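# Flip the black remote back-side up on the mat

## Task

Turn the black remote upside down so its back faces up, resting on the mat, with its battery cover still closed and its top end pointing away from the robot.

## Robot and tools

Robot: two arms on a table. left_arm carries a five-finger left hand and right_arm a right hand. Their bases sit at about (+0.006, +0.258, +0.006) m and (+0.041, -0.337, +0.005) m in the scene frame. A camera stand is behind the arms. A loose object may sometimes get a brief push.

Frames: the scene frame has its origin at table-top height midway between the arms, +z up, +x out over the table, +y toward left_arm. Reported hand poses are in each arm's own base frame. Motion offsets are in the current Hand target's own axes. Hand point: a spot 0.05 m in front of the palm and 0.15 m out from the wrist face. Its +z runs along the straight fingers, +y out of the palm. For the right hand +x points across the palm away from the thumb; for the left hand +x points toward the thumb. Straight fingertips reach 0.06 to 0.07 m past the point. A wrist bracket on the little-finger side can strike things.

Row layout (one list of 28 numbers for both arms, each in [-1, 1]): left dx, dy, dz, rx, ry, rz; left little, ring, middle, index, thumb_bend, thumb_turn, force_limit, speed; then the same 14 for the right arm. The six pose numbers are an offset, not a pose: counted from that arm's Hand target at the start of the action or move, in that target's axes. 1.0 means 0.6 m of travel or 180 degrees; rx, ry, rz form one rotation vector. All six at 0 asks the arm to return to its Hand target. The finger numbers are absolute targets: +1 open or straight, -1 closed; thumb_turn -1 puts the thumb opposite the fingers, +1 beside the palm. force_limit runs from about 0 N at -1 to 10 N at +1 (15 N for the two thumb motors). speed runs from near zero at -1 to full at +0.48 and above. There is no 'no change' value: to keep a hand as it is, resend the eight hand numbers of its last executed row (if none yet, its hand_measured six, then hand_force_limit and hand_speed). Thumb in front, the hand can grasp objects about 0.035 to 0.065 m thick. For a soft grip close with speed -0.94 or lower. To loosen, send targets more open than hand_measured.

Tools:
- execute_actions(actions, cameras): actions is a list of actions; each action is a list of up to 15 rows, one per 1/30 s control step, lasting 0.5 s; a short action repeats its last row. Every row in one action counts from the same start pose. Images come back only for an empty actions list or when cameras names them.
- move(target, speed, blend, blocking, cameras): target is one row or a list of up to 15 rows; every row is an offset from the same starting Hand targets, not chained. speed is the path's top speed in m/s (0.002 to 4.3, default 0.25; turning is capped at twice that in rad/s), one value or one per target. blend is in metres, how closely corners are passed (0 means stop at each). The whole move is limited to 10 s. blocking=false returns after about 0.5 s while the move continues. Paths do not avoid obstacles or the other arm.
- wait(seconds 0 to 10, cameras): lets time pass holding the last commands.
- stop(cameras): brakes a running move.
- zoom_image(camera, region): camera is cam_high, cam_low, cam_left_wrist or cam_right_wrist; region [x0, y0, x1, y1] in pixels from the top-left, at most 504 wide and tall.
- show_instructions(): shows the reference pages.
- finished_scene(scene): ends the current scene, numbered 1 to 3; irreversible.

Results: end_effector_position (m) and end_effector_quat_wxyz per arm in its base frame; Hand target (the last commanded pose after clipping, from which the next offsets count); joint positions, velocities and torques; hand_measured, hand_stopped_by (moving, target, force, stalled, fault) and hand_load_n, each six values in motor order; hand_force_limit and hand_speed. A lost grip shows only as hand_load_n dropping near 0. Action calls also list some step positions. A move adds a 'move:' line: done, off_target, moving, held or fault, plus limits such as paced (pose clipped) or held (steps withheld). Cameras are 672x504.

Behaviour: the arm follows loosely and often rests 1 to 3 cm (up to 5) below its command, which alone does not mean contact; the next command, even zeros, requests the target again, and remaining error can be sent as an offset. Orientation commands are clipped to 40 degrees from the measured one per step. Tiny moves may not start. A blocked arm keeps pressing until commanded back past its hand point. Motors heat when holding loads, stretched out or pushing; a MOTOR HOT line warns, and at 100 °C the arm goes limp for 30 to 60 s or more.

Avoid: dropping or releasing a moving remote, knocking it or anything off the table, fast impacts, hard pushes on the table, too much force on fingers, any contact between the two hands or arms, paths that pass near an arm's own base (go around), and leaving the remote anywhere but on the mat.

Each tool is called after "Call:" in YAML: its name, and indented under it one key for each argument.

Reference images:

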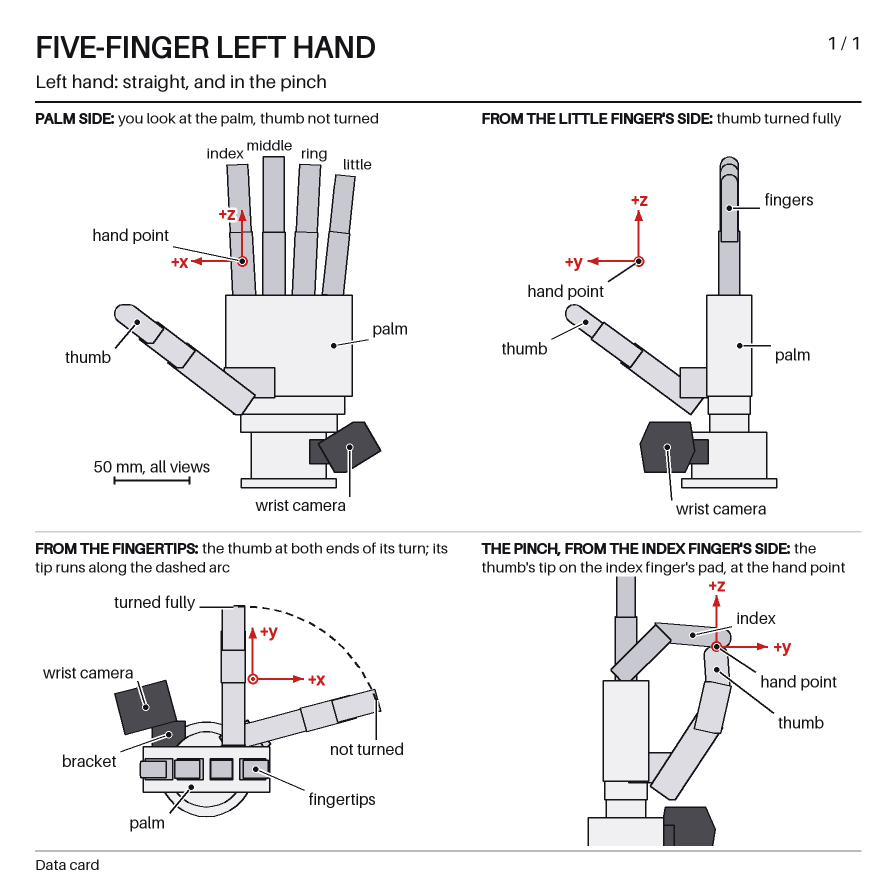

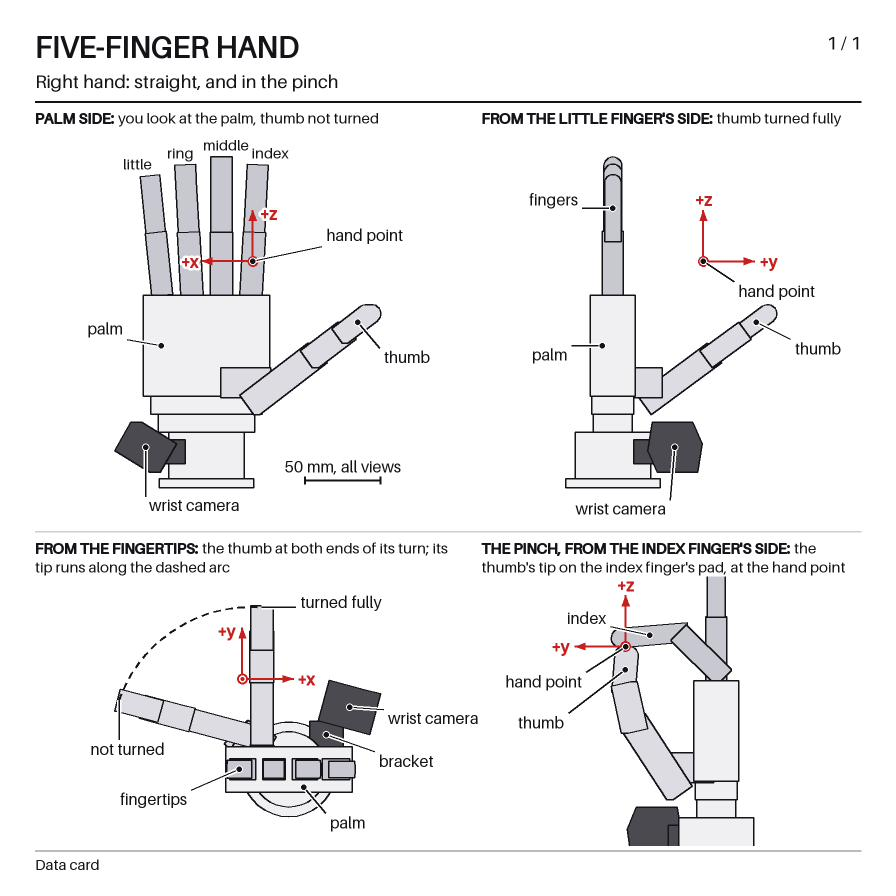

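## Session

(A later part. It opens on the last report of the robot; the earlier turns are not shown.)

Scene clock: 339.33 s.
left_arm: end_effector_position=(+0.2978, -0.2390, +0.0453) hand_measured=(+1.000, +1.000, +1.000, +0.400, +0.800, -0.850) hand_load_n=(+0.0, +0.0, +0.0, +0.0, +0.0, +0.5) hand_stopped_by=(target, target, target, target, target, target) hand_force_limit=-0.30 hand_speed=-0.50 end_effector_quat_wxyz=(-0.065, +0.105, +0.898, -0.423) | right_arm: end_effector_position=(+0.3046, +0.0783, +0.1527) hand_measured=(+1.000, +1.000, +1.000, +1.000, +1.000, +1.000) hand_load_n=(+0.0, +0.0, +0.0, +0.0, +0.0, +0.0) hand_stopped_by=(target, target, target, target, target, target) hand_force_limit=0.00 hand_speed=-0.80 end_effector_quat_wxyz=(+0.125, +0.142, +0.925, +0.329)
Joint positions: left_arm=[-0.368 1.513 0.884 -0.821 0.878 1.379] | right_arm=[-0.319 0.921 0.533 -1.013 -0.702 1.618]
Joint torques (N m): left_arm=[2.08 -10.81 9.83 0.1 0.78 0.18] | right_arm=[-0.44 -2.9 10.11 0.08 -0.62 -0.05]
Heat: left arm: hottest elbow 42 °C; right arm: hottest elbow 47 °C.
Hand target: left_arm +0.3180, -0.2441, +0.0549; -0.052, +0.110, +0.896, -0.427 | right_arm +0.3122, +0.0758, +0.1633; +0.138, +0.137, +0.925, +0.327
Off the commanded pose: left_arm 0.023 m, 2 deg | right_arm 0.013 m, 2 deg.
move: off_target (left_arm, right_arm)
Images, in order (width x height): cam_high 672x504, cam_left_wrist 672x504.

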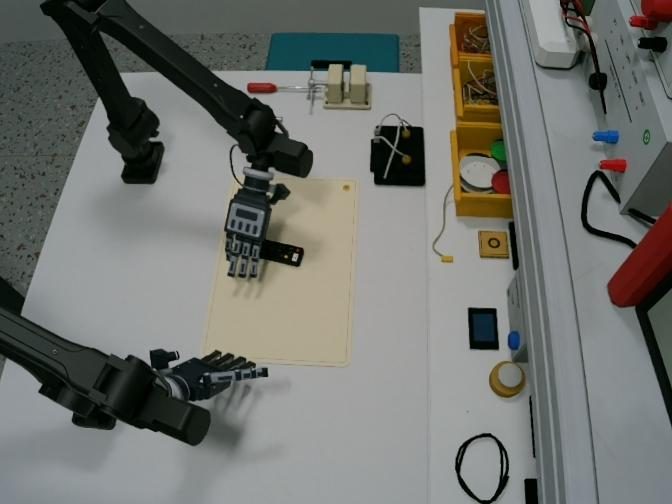

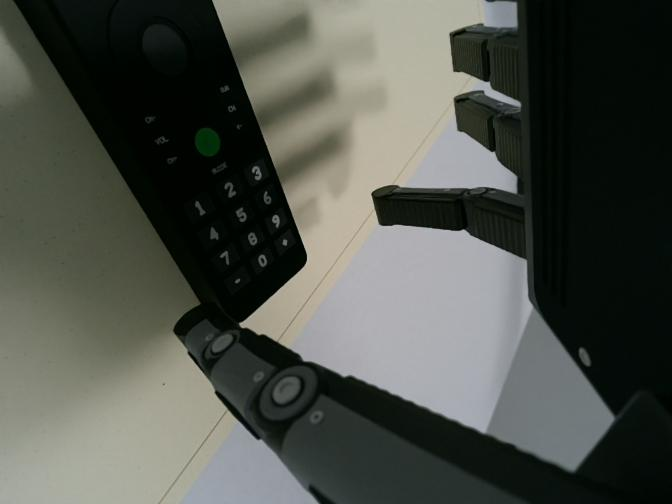

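Call:
move:
  target: [-0.027,0.0333,0.0248,0,0,0,1,1,1,0.4,0.8,-0.85,-0.3,-0.5,0,0,0,0,0,0,1,1,1,1,1,1,0,-0.8]
  speed: 0.1
  cameras: ["cam_left_wrist","cam_high","cam_low"]

Call:
zoom_image:
  camera: "cam_high"
  region: [190, 190, 330, 295]

Call:
zoom_image:
  camera: "cam_low"
  region: [290, 240, 450, 360]

Scene clock: 347.03 s.
left_arm: end_effector_position=(+0.3092, -0.2402, +0.0229) hand_measured=(+1.000, +1.000, +1.000, +0.400, +0.800, -0.850) hand_load_n=(+0.0, +0.0, +0.0, +0.0, +0.0, +0.0) hand_stopped_by=(target, target, target, target, target, target) hand_force_limit=-0.30 hand_speed=-0.50 end_effector_quat_wxyz=(-0.075, +0.100, +0.899, -0.420) | right_arm: end_effector_position=(+0.3046, +0.0783, +0.1527) hand_measured=(+1.000, +1.000, +1.000, +1.000, +1.000, +1.000) hand_load_n=(+0.0, +0.0, +0.0, +0.0, +0.0, +0.0) hand_stopped_by=(target, target, target, target, target, target) hand_force_limit=0.00 hand_speed=-0.80 end_effector_quat_wxyz=(+0.125, +0.142, +0.925, +0.329)
Joint positions: left_arm=[-0.36 1.595 0.907 -0.796 0.879 1.392] | right_arm=[-0.319 0.921 0.533 -1.013 -0.702 1.618]
Joint torques (N m): left_arm=[2.02 -12.16 9.24 0.94 0.83 0.17] | right_arm=[-0.21 -2.96 10.06 -0.05 -0.6 -0.07]
Heat: left arm: hottest elbow 42 °C; right arm: hottest elbow 47 °C.
Hand target: left_arm +0.3343, -0.2471, +0.0303; -0.052, +0.111, +0.896, -0.427 | right_arm +0.3122, +0.0758, +0.1633; +0.138, +0.137, +0.925, +0.327
Off the commanded pose: left_arm 0.027 m, 3 deg | right_arm 0.013 m, 2 deg.
move: off_target (left_arm, right_arm)
Images, in order (width x height): cam_high 672x504, cam_low 672x504, cam_left_wrist 672x504.

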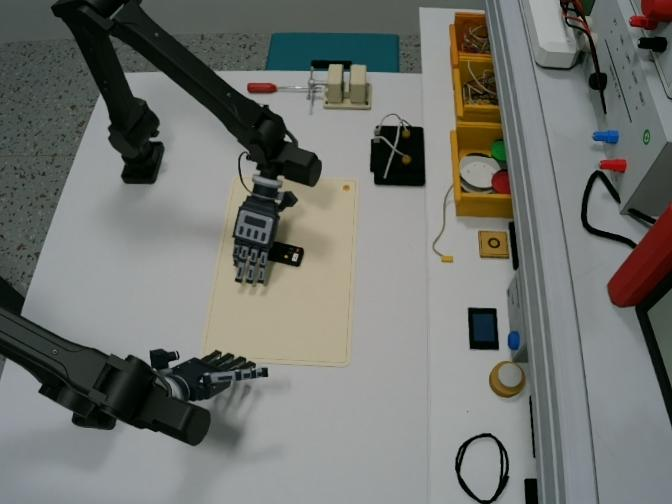

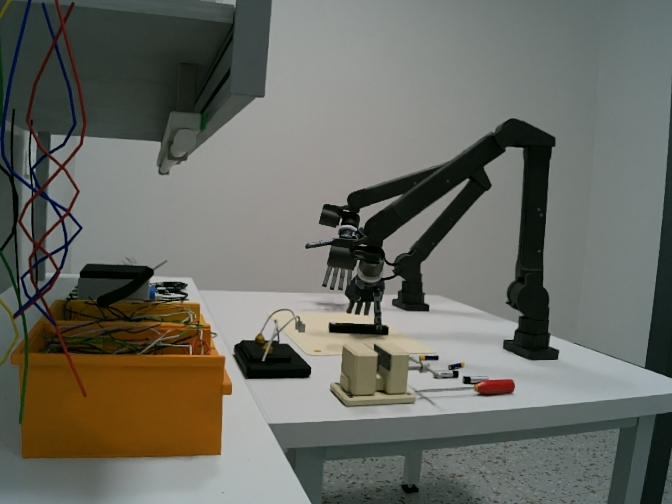

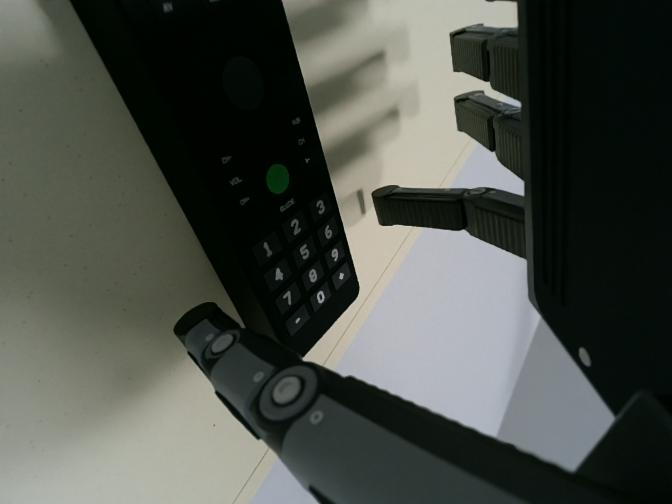

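Scaled by 3.600 from the camera's 672x504 image, which has a finer 960x720 frame.

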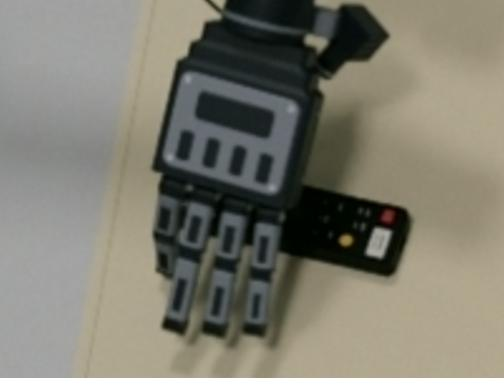

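Scaled by 3.150 from the camera's 672x504 image, which has a finer 960x720 frame.

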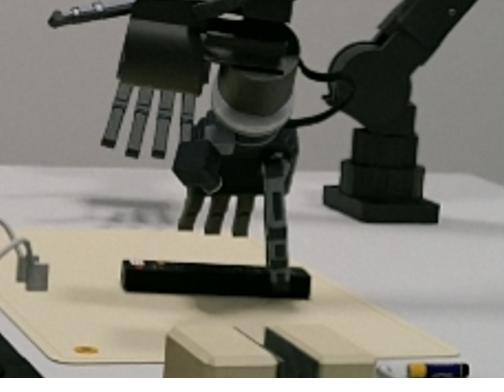

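Call:
move:
  target: [0,0.0104,0.0084,0,0,0,1,1,1,0.4,0.8,-0.85,-0.3,-0.5,0,0,0,0,0,0,1,1,1,1,1,1,0,-0.8]
  speed: 0.1
  cameras: ["cam_left_wrist","cam_low"]

Call:
zoom_image:
  camera: "cam_low"
  region: [290, 240, 450, 360]

Scene clock: 350.90 s.
left_arm: end_effector_position=(+0.3136, -0.2417, +0.0190) hand_measured=(+1.000, +1.000, +1.000, +0.400, +0.800, -0.850) hand_load_n=(+0.0, +0.0, -0.5, +0.0, +0.0, +0.0) hand_stopped_by=(target, target, target, target, target, target) hand_force_limit=-0.30 hand_speed=-0.50 end_effector_quat_wxyz=(-0.069, +0.103, +0.898, -0.422) | right_arm: end_effector_position=(+0.3046, +0.0783, +0.1527) hand_measured=(+1.000, +1.000, +1.000, +1.000, +1.000, +1.000) hand_load_n=(+0.0, +0.0, +0.0, +0.0, +0.0, +0.0) hand_stopped_by=(target, target, target, target, target, target) hand_force_limit=0.00 hand_speed=-0.80 end_effector_quat_wxyz=(+0.125, +0.142, +0.925, +0.329)
Joint positions: left_arm=[-0.36 1.605 0.907 -0.772 0.879 1.392] | right_arm=[-0.319 0.921 0.533 -1.013 -0.702 1.618]
Joint torques (N m): left_arm=[1.73 -11.87 8.5 1.02 0.81 0.14] | right_arm=[-0.15 -3.25 10.18 -0.02 -0.58 -0.08]
Heat: left arm: hottest elbow 42 °C; right arm: hottest elbow 47 °C.
Hand target: left_arm +0.3343, -0.2469, +0.0221; -0.052, +0.110, +0.896, -0.427 | right_arm +0.3122, +0.0758, +0.1633; +0.138, +0.137, +0.925, +0.327
Off the commanded pose: left_arm 0.022 m, 2 deg | right_arm 0.013 m, 2 deg.
move: off_target (left_arm, right_arm)
Images, in order (width x height): cam_low 672x504, cam_left_wrist 672x504.

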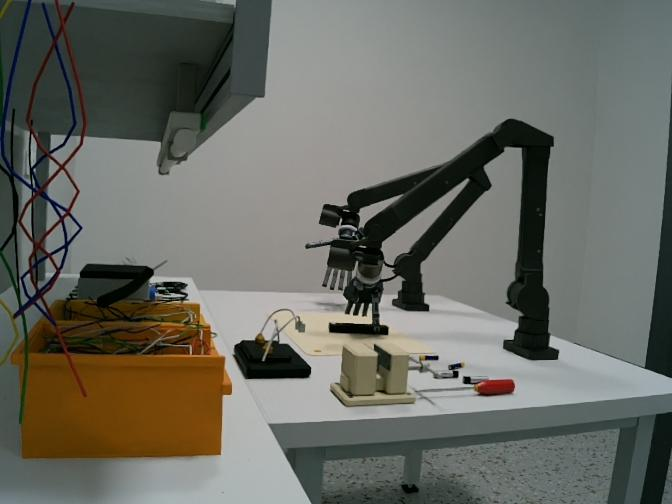

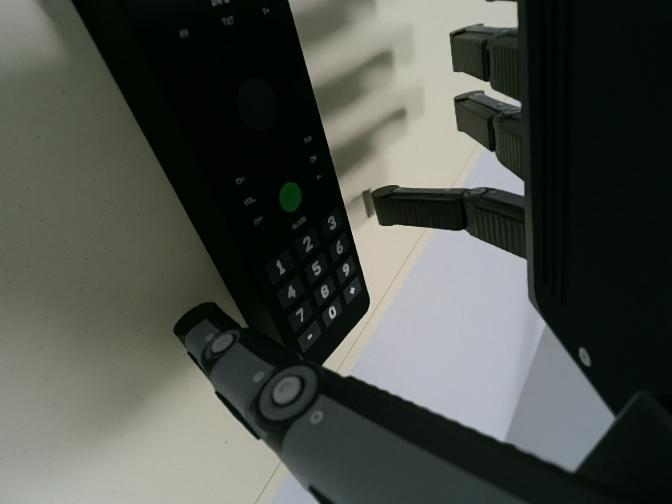

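Scaled by 3.150 from the camera's 672x504 image, which has a finer 960x720 frame.

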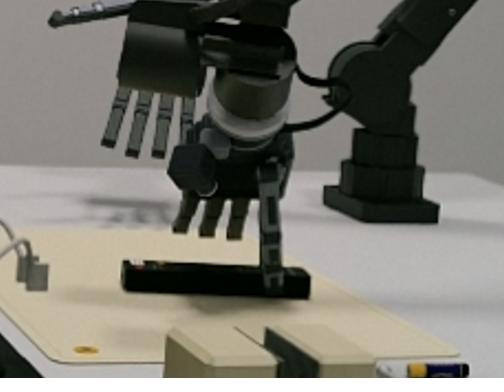

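Call:
move:
  target: [0,0,0,0,0,0,1,1,1,-0.25,0.8,-0.85,-0.3,-0.9,0,0,0,0,0,0,1,1,1,1,1,1,0,-0.8]
  speed: 0.1
  cameras: ["cam_left_wrist","cam_low","cam_high"]

Call:
zoom_image:
  camera: "cam_low"
  region: [290, 240, 450, 360]

Scene clock: 356.77 s.
left_arm: end_effector_position=(+0.3135, -0.2419, +0.0191) hand_measured=(+1.000, +1.000, +1.000, -0.120, +0.800, -0.850) hand_load_n=(+0.0, +0.0, +0.0, +4.0, +3.5, -1.0) hand_stopped_by=(target, target, target, force, target, target) hand_force_limit=-0.30 hand_speed=-0.90 end_effector_quat_wxyz=(-0.069, +0.103, +0.898, -0.422) | right_arm: end_effector_position=(+0.3046, +0.0783, +0.1527) hand_measured=(+1.000, +1.000, +1.000, +1.000, +1.000, +1.000) hand_load_n=(+0.0, +0.0, +0.0, +0.5, +0.0, +0.0) hand_stopped_by=(target, target, target, target, target, target) hand_force_limit=0.00 hand_speed=-0.80 end_effector_quat_wxyz=(+0.125, +0.142, +0.925, +0.329)
Joint positions: left_arm=[-0.36 1.605 0.907 -0.772 0.88 1.392] | right_arm=[-0.319 0.921 0.533 -1.013 -0.702 1.618]
Joint torques (N m): left_arm=[1.79 -12.1 8.53 0.95 0.82 0.14] | right_arm=[-0.15 -2.84 10.26 -0.01 -0.6 -0.06]
Heat: left arm: hottest elbow 42 °C; right arm: hottest elbow 47 °C.
Hand target: left_arm +0.3343, -0.2470, +0.0222; -0.052, +0.110, +0.896, -0.427 | right_arm +0.3122, +0.0758, +0.1633; +0.138, +0.137, +0.925, +0.327
Off the commanded pose: left_arm 0.022 m, 2 deg | right_arm 0.013 m, 2 deg.
move: off_target (left_arm, right_arm)
Images, in order (width x height): cam_high 672x504, cam_low 672x504, cam_left_wrist 672x504.

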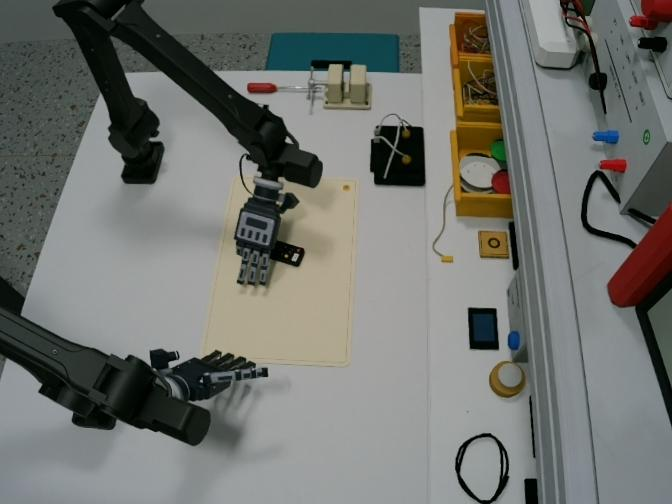

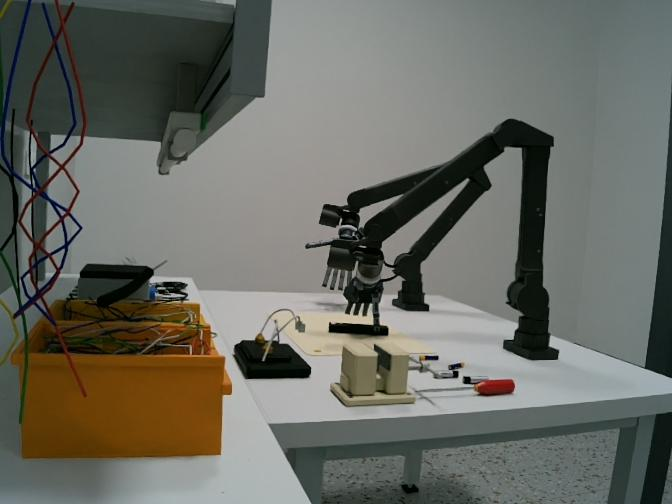

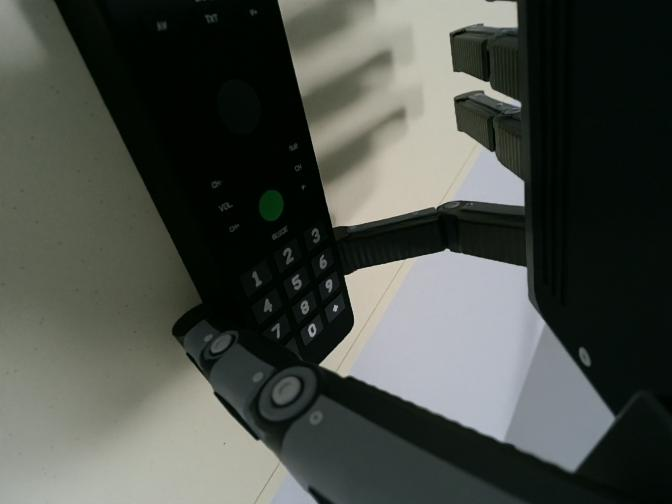

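Scaled by 3.150 from the camera's 672x504 image, which has a finer 960x720 frame.

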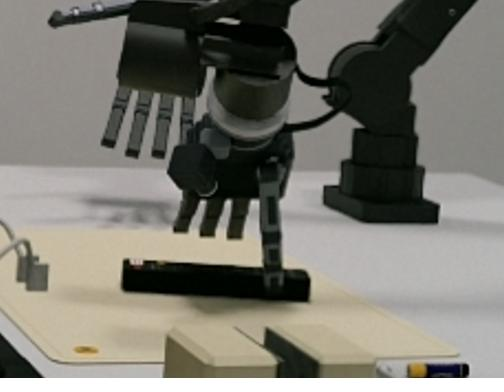

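Call:
move:
  target:
    - [-0.025,-0.0751,-0.0608,0,0,0,1,1,1,-0.25,0.8,-0.85,-0.3,-0.9,0,0,0,0,0,0,1,1,1,1,1,1,0,-0.8]
    - [-0.0967,-0.1295,-0.1048,0,0,0,1,1,1,-0.25,0.8,-0.85,-0.3,-0.9,0,0,0,0,0,0,1,1,1,1,1,1,0,-0.8]
    - [-0.1667,-0.1813,-0.1468,0,0,0,1,1,1,-0.25,0.8,-0.85,-0.3,-0.9,0,0,0,0,0,0,1,1,1,1,1,1,0,-0.8]
  speed: 0.08
  blend: 0.02
  cameras: ["cam_left_wrist","cam_low","cam_high"]

Call:
zoom_image:
  camera: "cam_low"
  region: [290, 200, 450, 360]

Scene clock: 368.20 s.
left_arm: end_effector_position=(+0.4128, -0.2682, +0.1498) hand_measured=(+1.000, +1.000, +1.000, -0.120, +0.800, -0.850) hand_load_n=(+0.0, -0.5, +0.0, +4.0, +3.5, +0.0) hand_stopped_by=(target, target, target, force, target, target) hand_force_limit=-0.30 hand_speed=-0.90 end_effector_quat_wxyz=(-0.065, +0.106, +0.898, -0.422) | right_arm: end_effector_position=(+0.3046, +0.0783, +0.1527) hand_measured=(+1.000, +1.000, +1.000, +1.000, +1.000, +1.000) hand_load_n=(+0.0, +0.0, +0.0, +0.0, -0.5, +0.0) hand_stopped_by=(target, target, target, target, target, target) hand_force_limit=0.00 hand_speed=-0.80 end_effector_quat_wxyz=(+0.125, +0.142, +0.925, +0.329)
Joint positions: left_arm=[-0.34 1.681 1.397 -1.203 0.88 1.426] | right_arm=[-0.319 0.921 0.533 -1.013 -0.702 1.618]
Joint torques (N m): left_arm=[1.32 -15.79 11.38 0.03 0.87 0.14] | right_arm=[-0.21 -3.14 10.26 0.05 -0.57 -0.06]
Heat: left arm: hottest elbow 41 °C; right arm: hottest elbow 47 °C.
Hand target: left_arm +0.4311, -0.2714, +0.1622; -0.052, +0.110, +0.896, -0.427 | right_arm +0.3122, +0.0758, +0.1633; +0.138, +0.137, +0.925, +0.327
Off the commanded pose: left_arm 0.022 m, 2 deg | right_arm 0.013 m, 2 deg.
move: off_target (left_arm, right_arm)
Images, in order (width x height): cam_high 672x504, cam_low 672x504, cam_left_wrist 672x504.

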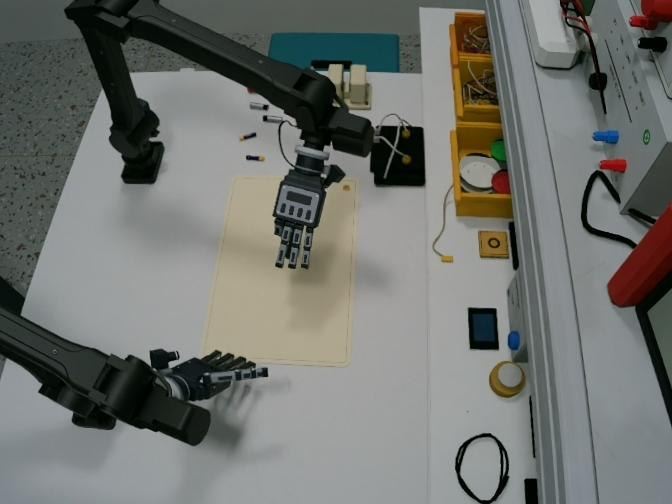

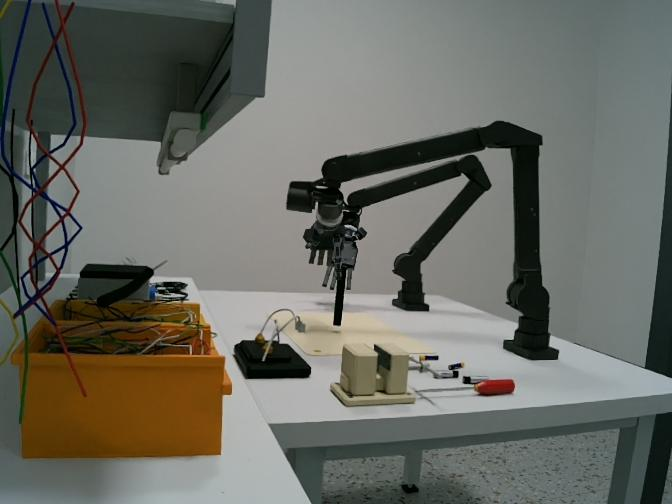

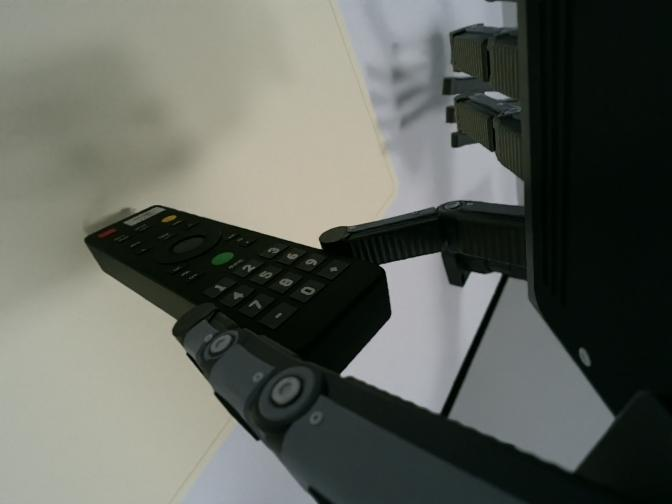

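Scaled by 3.150 from the camera's 672x504 image, which has a finer 960x720 frame.

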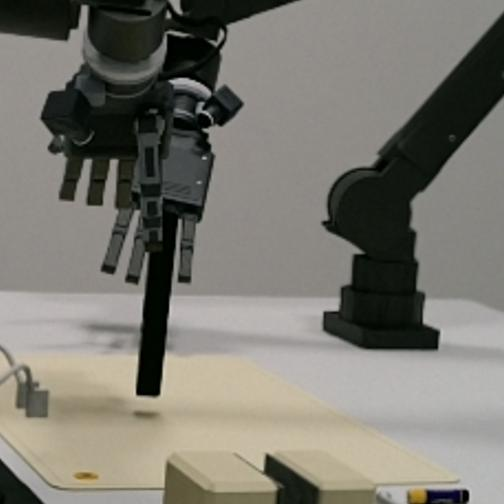

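Call:
move:
  target: [0.0868,0.0052,-0.0807,0,-0.449,-0.3634,1,1,1,-0.25,0.8,-0.85,-0.3,-0.9,0,0,0,0,0,0,1,1,1,1,1,1,0,-0.8]
  speed: 0.18
  cameras: ["cam_left_wrist","cam_low","cam_high"]

Scene clock: 385.67 s.
left_arm: end_effector_position=(+0.3907, -0.2172, +0.1775) hand_measured=(+1.000, +1.000, +1.000, -0.120, +0.800, -0.850) hand_load_n=(+0.0, +0.0, +0.0, +4.0, +3.5, -0.5) hand_stopped_by=(target, target, target, force, target, target) hand_force_limit=-0.30 hand_speed=-0.90 end_effector_quat_wxyz=(-0.305, +0.637, -0.645, +0.293) | right_arm: end_effector_position=(+0.3046, +0.0783, +0.1527) hand_measured=(+1.000, +1.000, +1.000, +1.000, +1.000, +1.000) hand_load_n=(+0.0, +0.0, +0.0, +0.0, +0.0, +0.0) hand_stopped_by=(target, target, target, target, target, target) hand_force_limit=0.00 hand_speed=-0.80 end_effector_quat_wxyz=(+0.125, +0.142, +0.925, +0.329)
Joint positions: left_arm=[-0.592 1.119 0.857 -0.532 -0.451 -0.393] | right_arm=[-0.319 0.921 0.533 -1.013 -0.702 1.618]
Joint torques (N m): left_arm=[0.5 -10.52 9.2 1.16 -0.32 -0.07] | right_arm=[-0.62 -3.43 10.22 -0.02 -0.57 -0.05]
Heat: left arm: hottest elbow 41 °C; right arm: hottest elbow 47 °C.
Hand target: left_arm +0.3901, -0.2203, +0.1902; -0.305, +0.638, -0.638, +0.305 | right_arm +0.3122, +0.0758, +0.1633; +0.138, +0.137, +0.925, +0.327
Off the commanded pose: left_arm 0.013 m, 1 deg | right_arm 0.013 m, 2 deg.
move: off_target (left_arm, right_arm)
Images, in order (width x height): cam_high 672x504, cam_low 672x504, cam_left_wrist 672x504.

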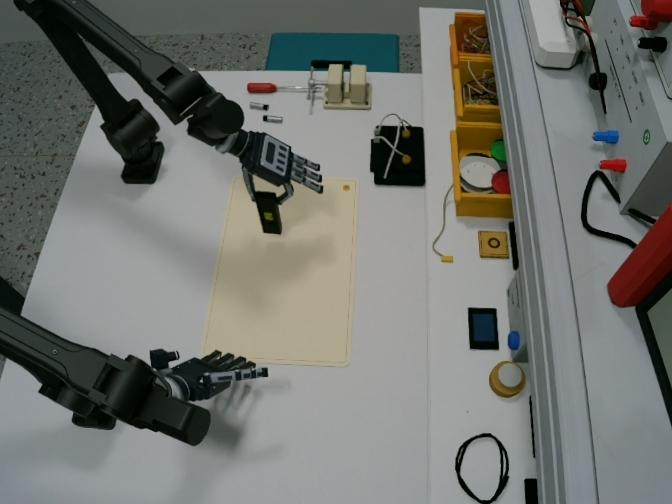

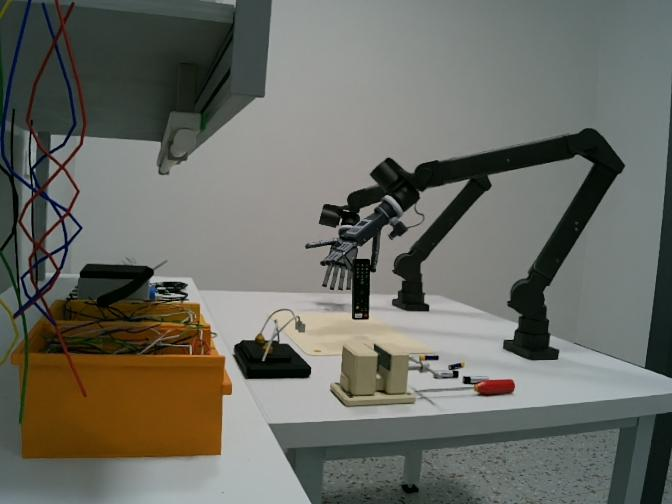

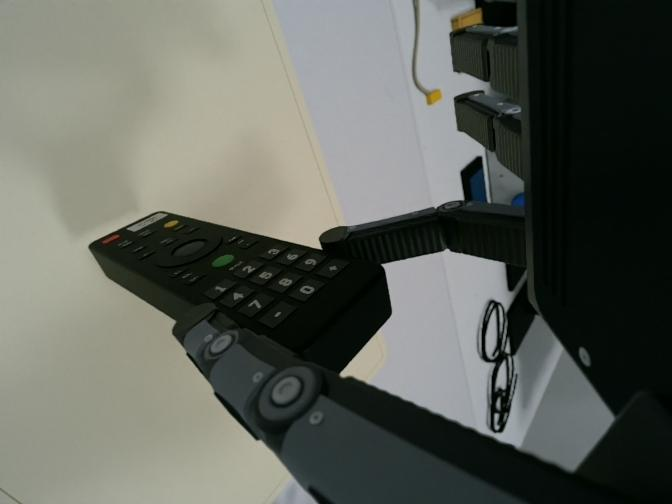

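Call:
move:
  target: [-0.15,0.025,-0.044,0,-0.3237,-0.262,1,1,1,-0.25,0.8,-0.85,-0.3,-0.9,0,0,0,0,0,0,1,1,1,1,1,1,0,-0.8]
  speed: 0.18
  cameras: ["cam_left_wrist","cam_low","cam_high"]

Scene clock: 403.03 s.
left_arm: end_effector_position=(+0.3498, -0.1248, +0.1760) hand_measured=(+1.000, +1.000, +1.000, -0.120, +0.800, -0.850) hand_load_n=(-0.5, +0.0, +0.0, +4.0, +3.5, -0.5) hand_stopped_by=(target, target, target, force, target, target) hand_force_limit=-0.30 hand_speed=-0.90 end_effector_quat_wxyz=(-0.413, +0.896, -0.148, +0.066) | right_arm: end_effector_position=(+0.3046, +0.0783, +0.1527) hand_measured=(+1.000, +1.000, +1.000, +1.000, +1.000, +1.000) hand_load_n=(+0.0, +0.0, +0.0, +0.0, +0.0, +0.0) hand_stopped_by=(target, target, target, target, target, target) hand_force_limit=0.00 hand_speed=-0.80 end_effector_quat_wxyz=(+0.125, +0.142, +0.925, +0.329)
Joint positions: left_arm=[-0.649 1.379 1.12 -1.669 -0.804 -2.044] | right_arm=[-0.319 0.921 0.533 -1.013 -0.702 1.618]
Joint torques (N m): left_arm=[1.44 -11.16 10.11 -0.96 -0.45 -0.04] | right_arm=[-0.5 -3.6 10.18 0.09 -0.55 -0.05]
Heat: left arm: hottest elbow 42 °C; right arm: hottest elbow 48 °C.
Hand target: left_arm +0.3603, -0.1303, +0.1952; -0.427, +0.895, -0.118, +0.057 | right_arm +0.3122, +0.0758, +0.1633; +0.138, +0.137, +0.925, +0.327
Off the commanded pose: left_arm 0.023 m, 4 deg | right_arm 0.013 m, 2 deg.
joint sent to its limit (left arm) — joint 4 (wrist pitch), lower limit. The joint targets are off in orientation, not in position.
move: off_target (left_arm, right_arm)
Images, in order (width x height): cam_high 672x504, cam_low 672x504, cam_left_wrist 672x504.

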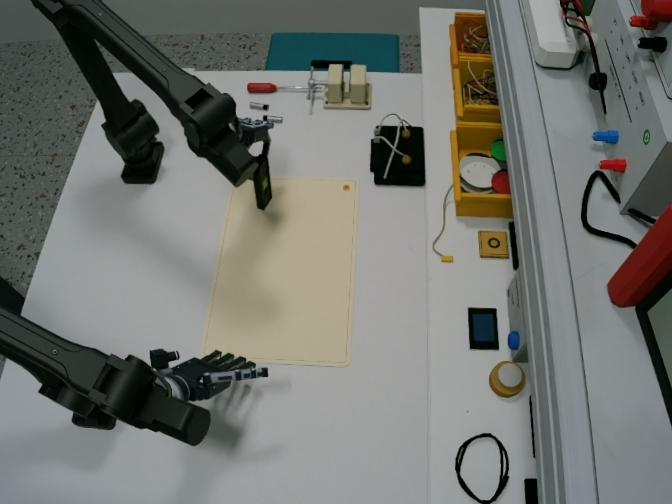

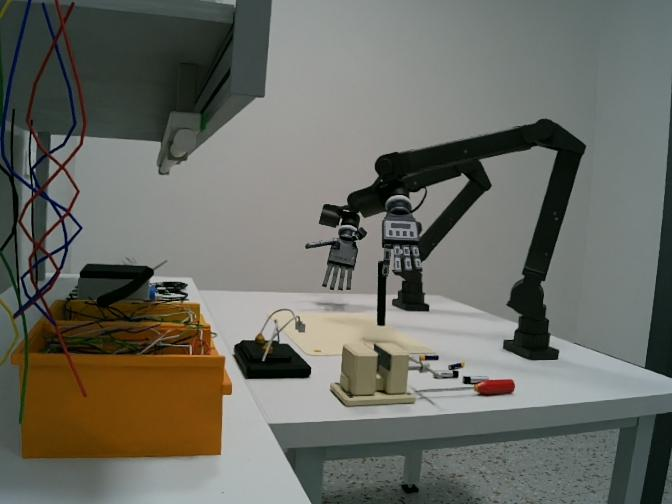

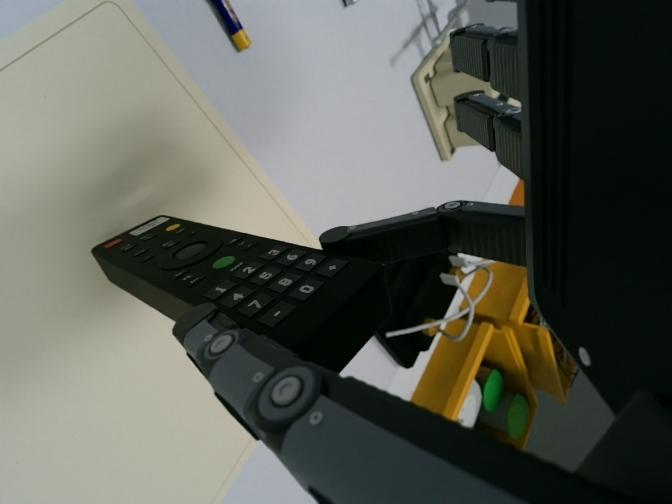

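Call:
move:
  target: [0.1498,0.053,0.0193,0,0,0,1,1,1,-0.25,0.8,-0.85,-0.3,-0.9,0,0,0,0,0,0,1,1,1,1,1,1,0,-0.8]
  speed: 0.12
  cameras: ["cam_low","cam_high"]

Call:
zoom_image:
  camera: "cam_low"
  region: [270, 200, 430, 360]

Scene clock: 419.43 s.
left_arm: end_effector_position=(+0.4293, -0.1591, +0.1475) hand_measured=(+1.000, +1.000, +1.000, -0.120, +0.800, -0.850) hand_load_n=(+0.0, +0.0, +0.0, +4.0, +3.5, +0.0) hand_stopped_by=(target, target, target, force, target, target) hand_force_limit=-0.30 hand_speed=-0.90 end_effector_quat_wxyz=(-0.430, +0.892, -0.133, +0.046) | right_arm: end_effector_position=(+0.3046, +0.0783, +0.1527) hand_measured=(+1.000, +1.000, +1.000, +1.000, +1.000, +1.000) hand_load_n=(+0.0, +0.0, +0.0, +0.0, +0.0, +0.0) hand_stopped_by=(target, target, target, target, target, target) hand_force_limit=0.00 hand_speed=-0.80 end_effector_quat_wxyz=(+0.125, +0.142, +0.925, +0.329)
Joint positions: left_arm=[-0.61 1.657 1.345 -1.669 -0.82 -2.065] | right_arm=[-0.319 0.921 0.533 -1.013 -0.702 1.618]
Joint torques (N m): left_arm=[1.67 -14.97 10.35 -0.95 -0.63 -0.05] | right_arm=[-0.5 -3.02 10.21 0.02 -0.59 -0.1]
Heat: left arm: hottest elbow 43 °C; right arm: hottest elbow 48 °C.
Hand target: left_arm +0.4442, -0.1643, +0.1634; -0.427, +0.894, -0.118, +0.057 | right_arm +0.3122, +0.0758, +0.1633; +0.138, +0.137, +0.925, +0.327
Off the commanded pose: left_arm 0.022 m, 2 deg | right_arm 0.013 m, 2 deg.
joint sent to its limit (left arm) — joint 4 (wrist pitch), lower limit. The joint targets still meet the commanded pose.
move: off_target (left_arm, right_arm)
Images, in order (width x height): cam_high 672x504, cam_low 672x504.

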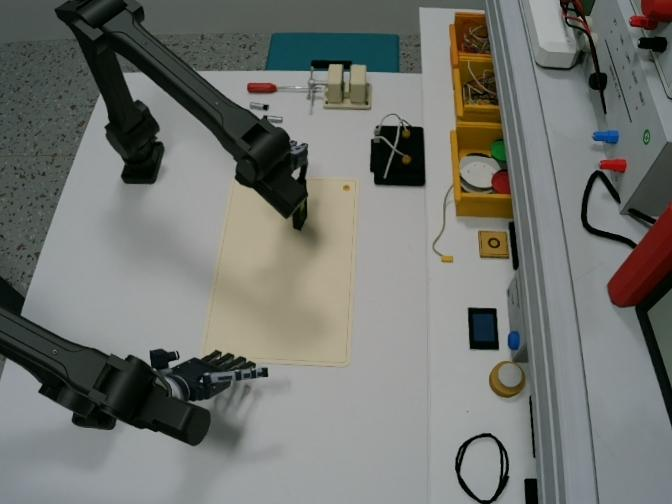

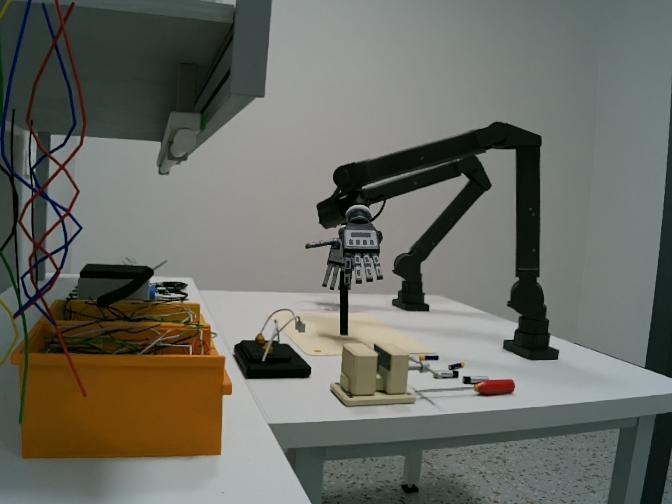

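Scaled by 3.150 from the camera's 672x504 image, which has a finer 960x720 frame.

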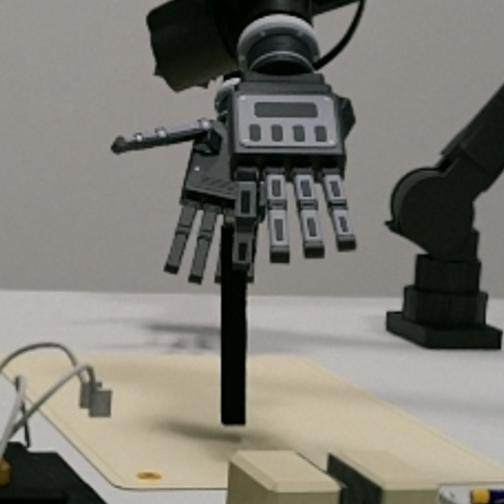

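Call:
move:
  target: [-0.0833,0.0389,0.0315,0,0,0,1,1,1,-0.25,0.8,-0.85,-0.3,-0.9,0,0,0,0,0,0,1,1,1,1,1,1,0,-0.8]
  speed: 0.06
  cameras: ["cam_low","cam_left_wrist"]

Call:
zoom_image:
  camera: "cam_low"
  region: [270, 200, 430, 360]

Scene clock: 428.77 s.
left_arm: end_effector_position=(+0.3989, -0.1479, +0.1339) hand_measured=(+1.000, +1.000, +1.000, -0.120, +0.800, -0.850) hand_load_n=(+0.0, +0.0, +0.0, +2.5, +4.0, +0.0) hand_stopped_by=(target, target, target, force, target, target) hand_force_limit=-0.30 hand_speed=-0.90 end_effector_quat_wxyz=(-0.425, +0.894, -0.130, +0.051) | right_arm: end_effector_position=(+0.3046, +0.0783, +0.1527) hand_measured=(+1.000, +1.000, +1.000, +1.000, +1.000, +1.000) hand_load_n=(+0.0, +0.0, +0.0, +0.0, +0.0, +0.0) hand_stopped_by=(target, target, target, target, target, target) hand_force_limit=0.00 hand_speed=-0.80 end_effector_quat_wxyz=(+0.125, +0.142, +0.925, +0.329)
Joint positions: left_arm=[-0.627 1.583 1.218 -1.614 -0.808 -2.086] | right_arm=[-0.319 0.921 0.533 -1.013 -0.702 1.618]
Joint torques (N m): left_arm=[0.21 -14.15 5.52 0.18 -0.26 0] | right_arm=[-0.56 -3.19 10.3 -0.16 -0.6 -0.07]
Heat: left arm: hottest elbow 43 °C; right arm: hottest elbow 48 °C.
Hand target: left_arm +0.3959, -0.1511, +0.1332; -0.427, +0.894, -0.118, +0.057 | right_arm +0.3122, +0.0758, +0.1633; +0.138, +0.137, +0.925, +0.327
Off the commanded pose: left_arm 0.004 m, 1 deg | right_arm 0.013 m, 2 deg.
joint sent to its limit (left arm) — joint 6 (wrist roll), lower limit. The joint targets still meet the commanded pose.
move: off_target (right_arm)
Images, in order (width x height): cam_low 672x504, cam_left_wrist 672x504.

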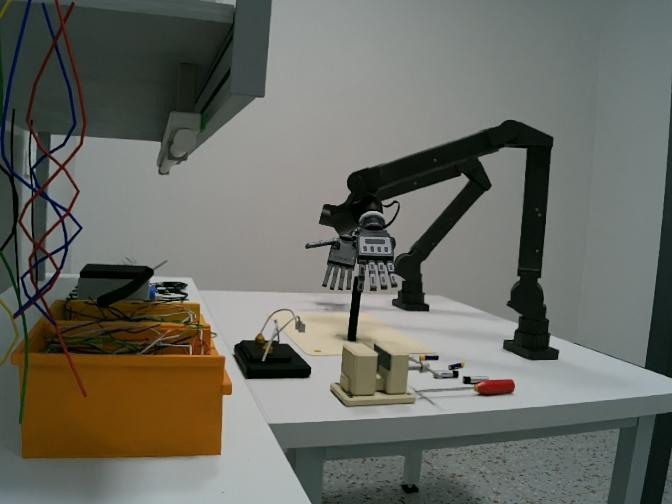

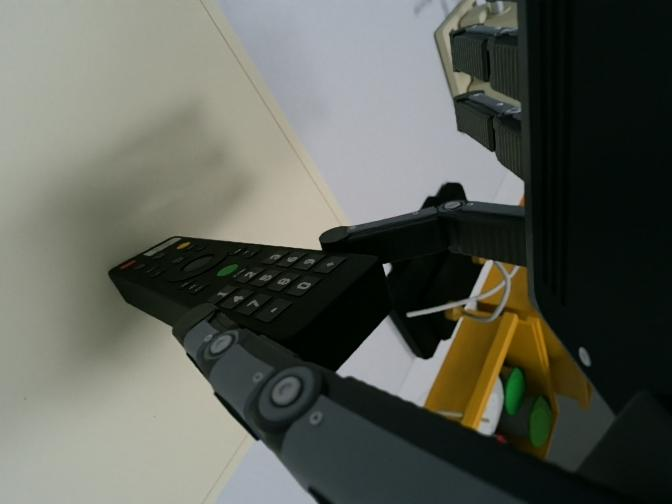

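Scaled by 3.150 from the camera's 672x504 image, which has a finer 960x720 frame.

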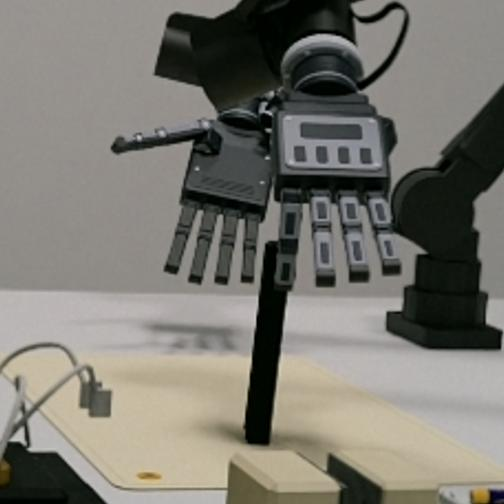

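Call:
move:
  target:
    - [-0.065,0.022,0.0178,0,0,0,1,1,1,-0.25,0.8,-0.85,-0.3,-0.9,0,0,0,0,0,0,1,1,1,1,1,1,0,-0.8]
    - [-0.1217,0.055,0.0446,0,0,0,1,1,1,-0.25,0.8,-0.85,-0.3,-0.9,0,0,0,0,0,0,1,1,1,1,1,1,0,-0.8]
  speed: 0.06
  blend: 0.01
  cameras: ["cam_low","cam_left_wrist"]

Call:
zoom_image:
  camera: "cam_low"
  region: [270, 200, 430, 360]

Scene clock: 438.07 s.
left_arm: end_effector_position=(+0.3266, -0.1285, +0.0875) hand_measured=(+1.000, +1.000, +1.000, -0.120, +0.800, -0.850) hand_load_n=(+0.0, +0.0, +0.0, +3.5, +4.0, +0.0) hand_stopped_by=(target, target, target, force, target, target) hand_force_limit=-0.30 hand_speed=-0.90 end_effector_quat_wxyz=(-0.409, +0.898, -0.152, +0.045) | right_arm: end_effector_position=(+0.3046, +0.0783, +0.1527) hand_measured=(+1.000, +1.000, +1.000, +1.000, +1.000, +1.000) hand_load_n=(+0.0, +0.0, +0.0, +0.0, +0.0, +0.0) hand_stopped_by=(target, target, target, target, target, target) hand_force_limit=0.00 hand_speed=-0.80 end_effector_quat_wxyz=(+0.125, +0.142, +0.925, +0.329)
Joint positions: left_arm=[-0.684 1.458 0.953 -1.488 -0.761 -2.089] | right_arm=[-0.319 0.921 0.533 -1.013 -0.702 1.618]
Joint torques (N m): left_arm=[0.73 -12.4 5.48 -0.02 -0.35 0.06] | right_arm=[-0.56 -3.55 10.17 -0.14 -0.59 -0.09]
Heat: left arm: hottest elbow 41 °C; right arm: hottest elbow 48 °C.
Hand target: left_arm +0.3255, -0.1321, +0.0907; -0.427, +0.895, -0.118, +0.057 | right_arm +0.3122, +0.0758, +0.1633; +0.138, +0.137, +0.925, +0.327
Off the commanded pose: left_arm 0.005 m, 5 deg | right_arm 0.013 m, 2 deg.
joint sent to its limit (left arm) — joint 6 (wrist roll), lower limit. The joint targets are off in orientation, not in position.
move: off_target (left_arm, right_arm)
Images, in order (width x height): cam_low 672x504, cam_left_wrist 672x504.

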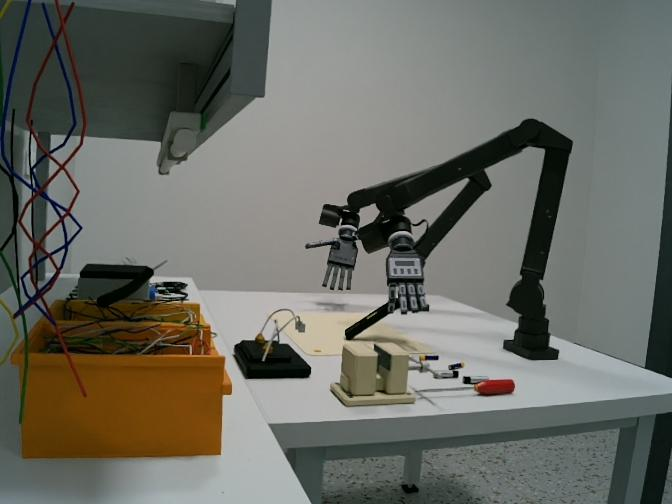

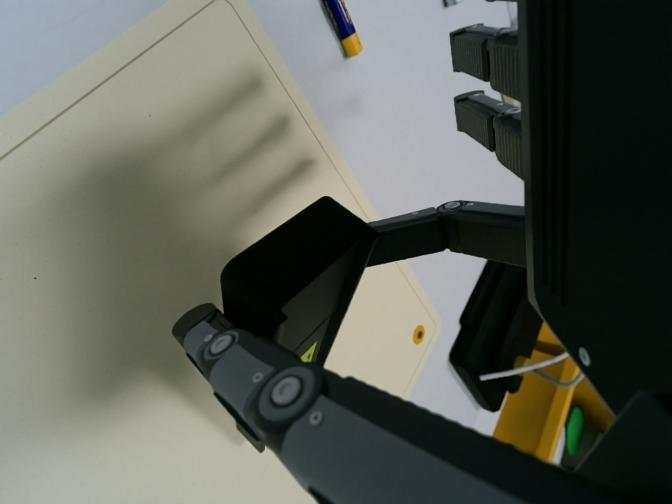

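Scaled by 3.150 from the camera's 672x504 image, which has a finer 960x720 frame.

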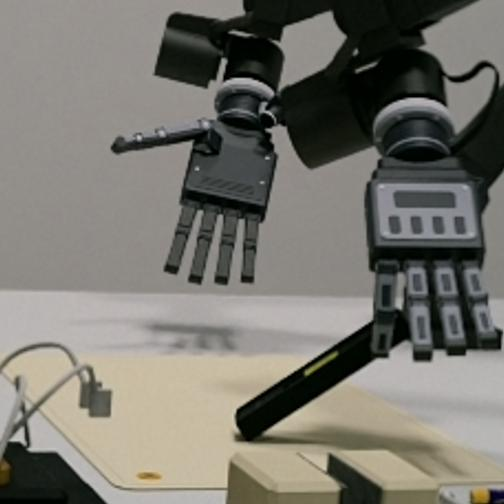

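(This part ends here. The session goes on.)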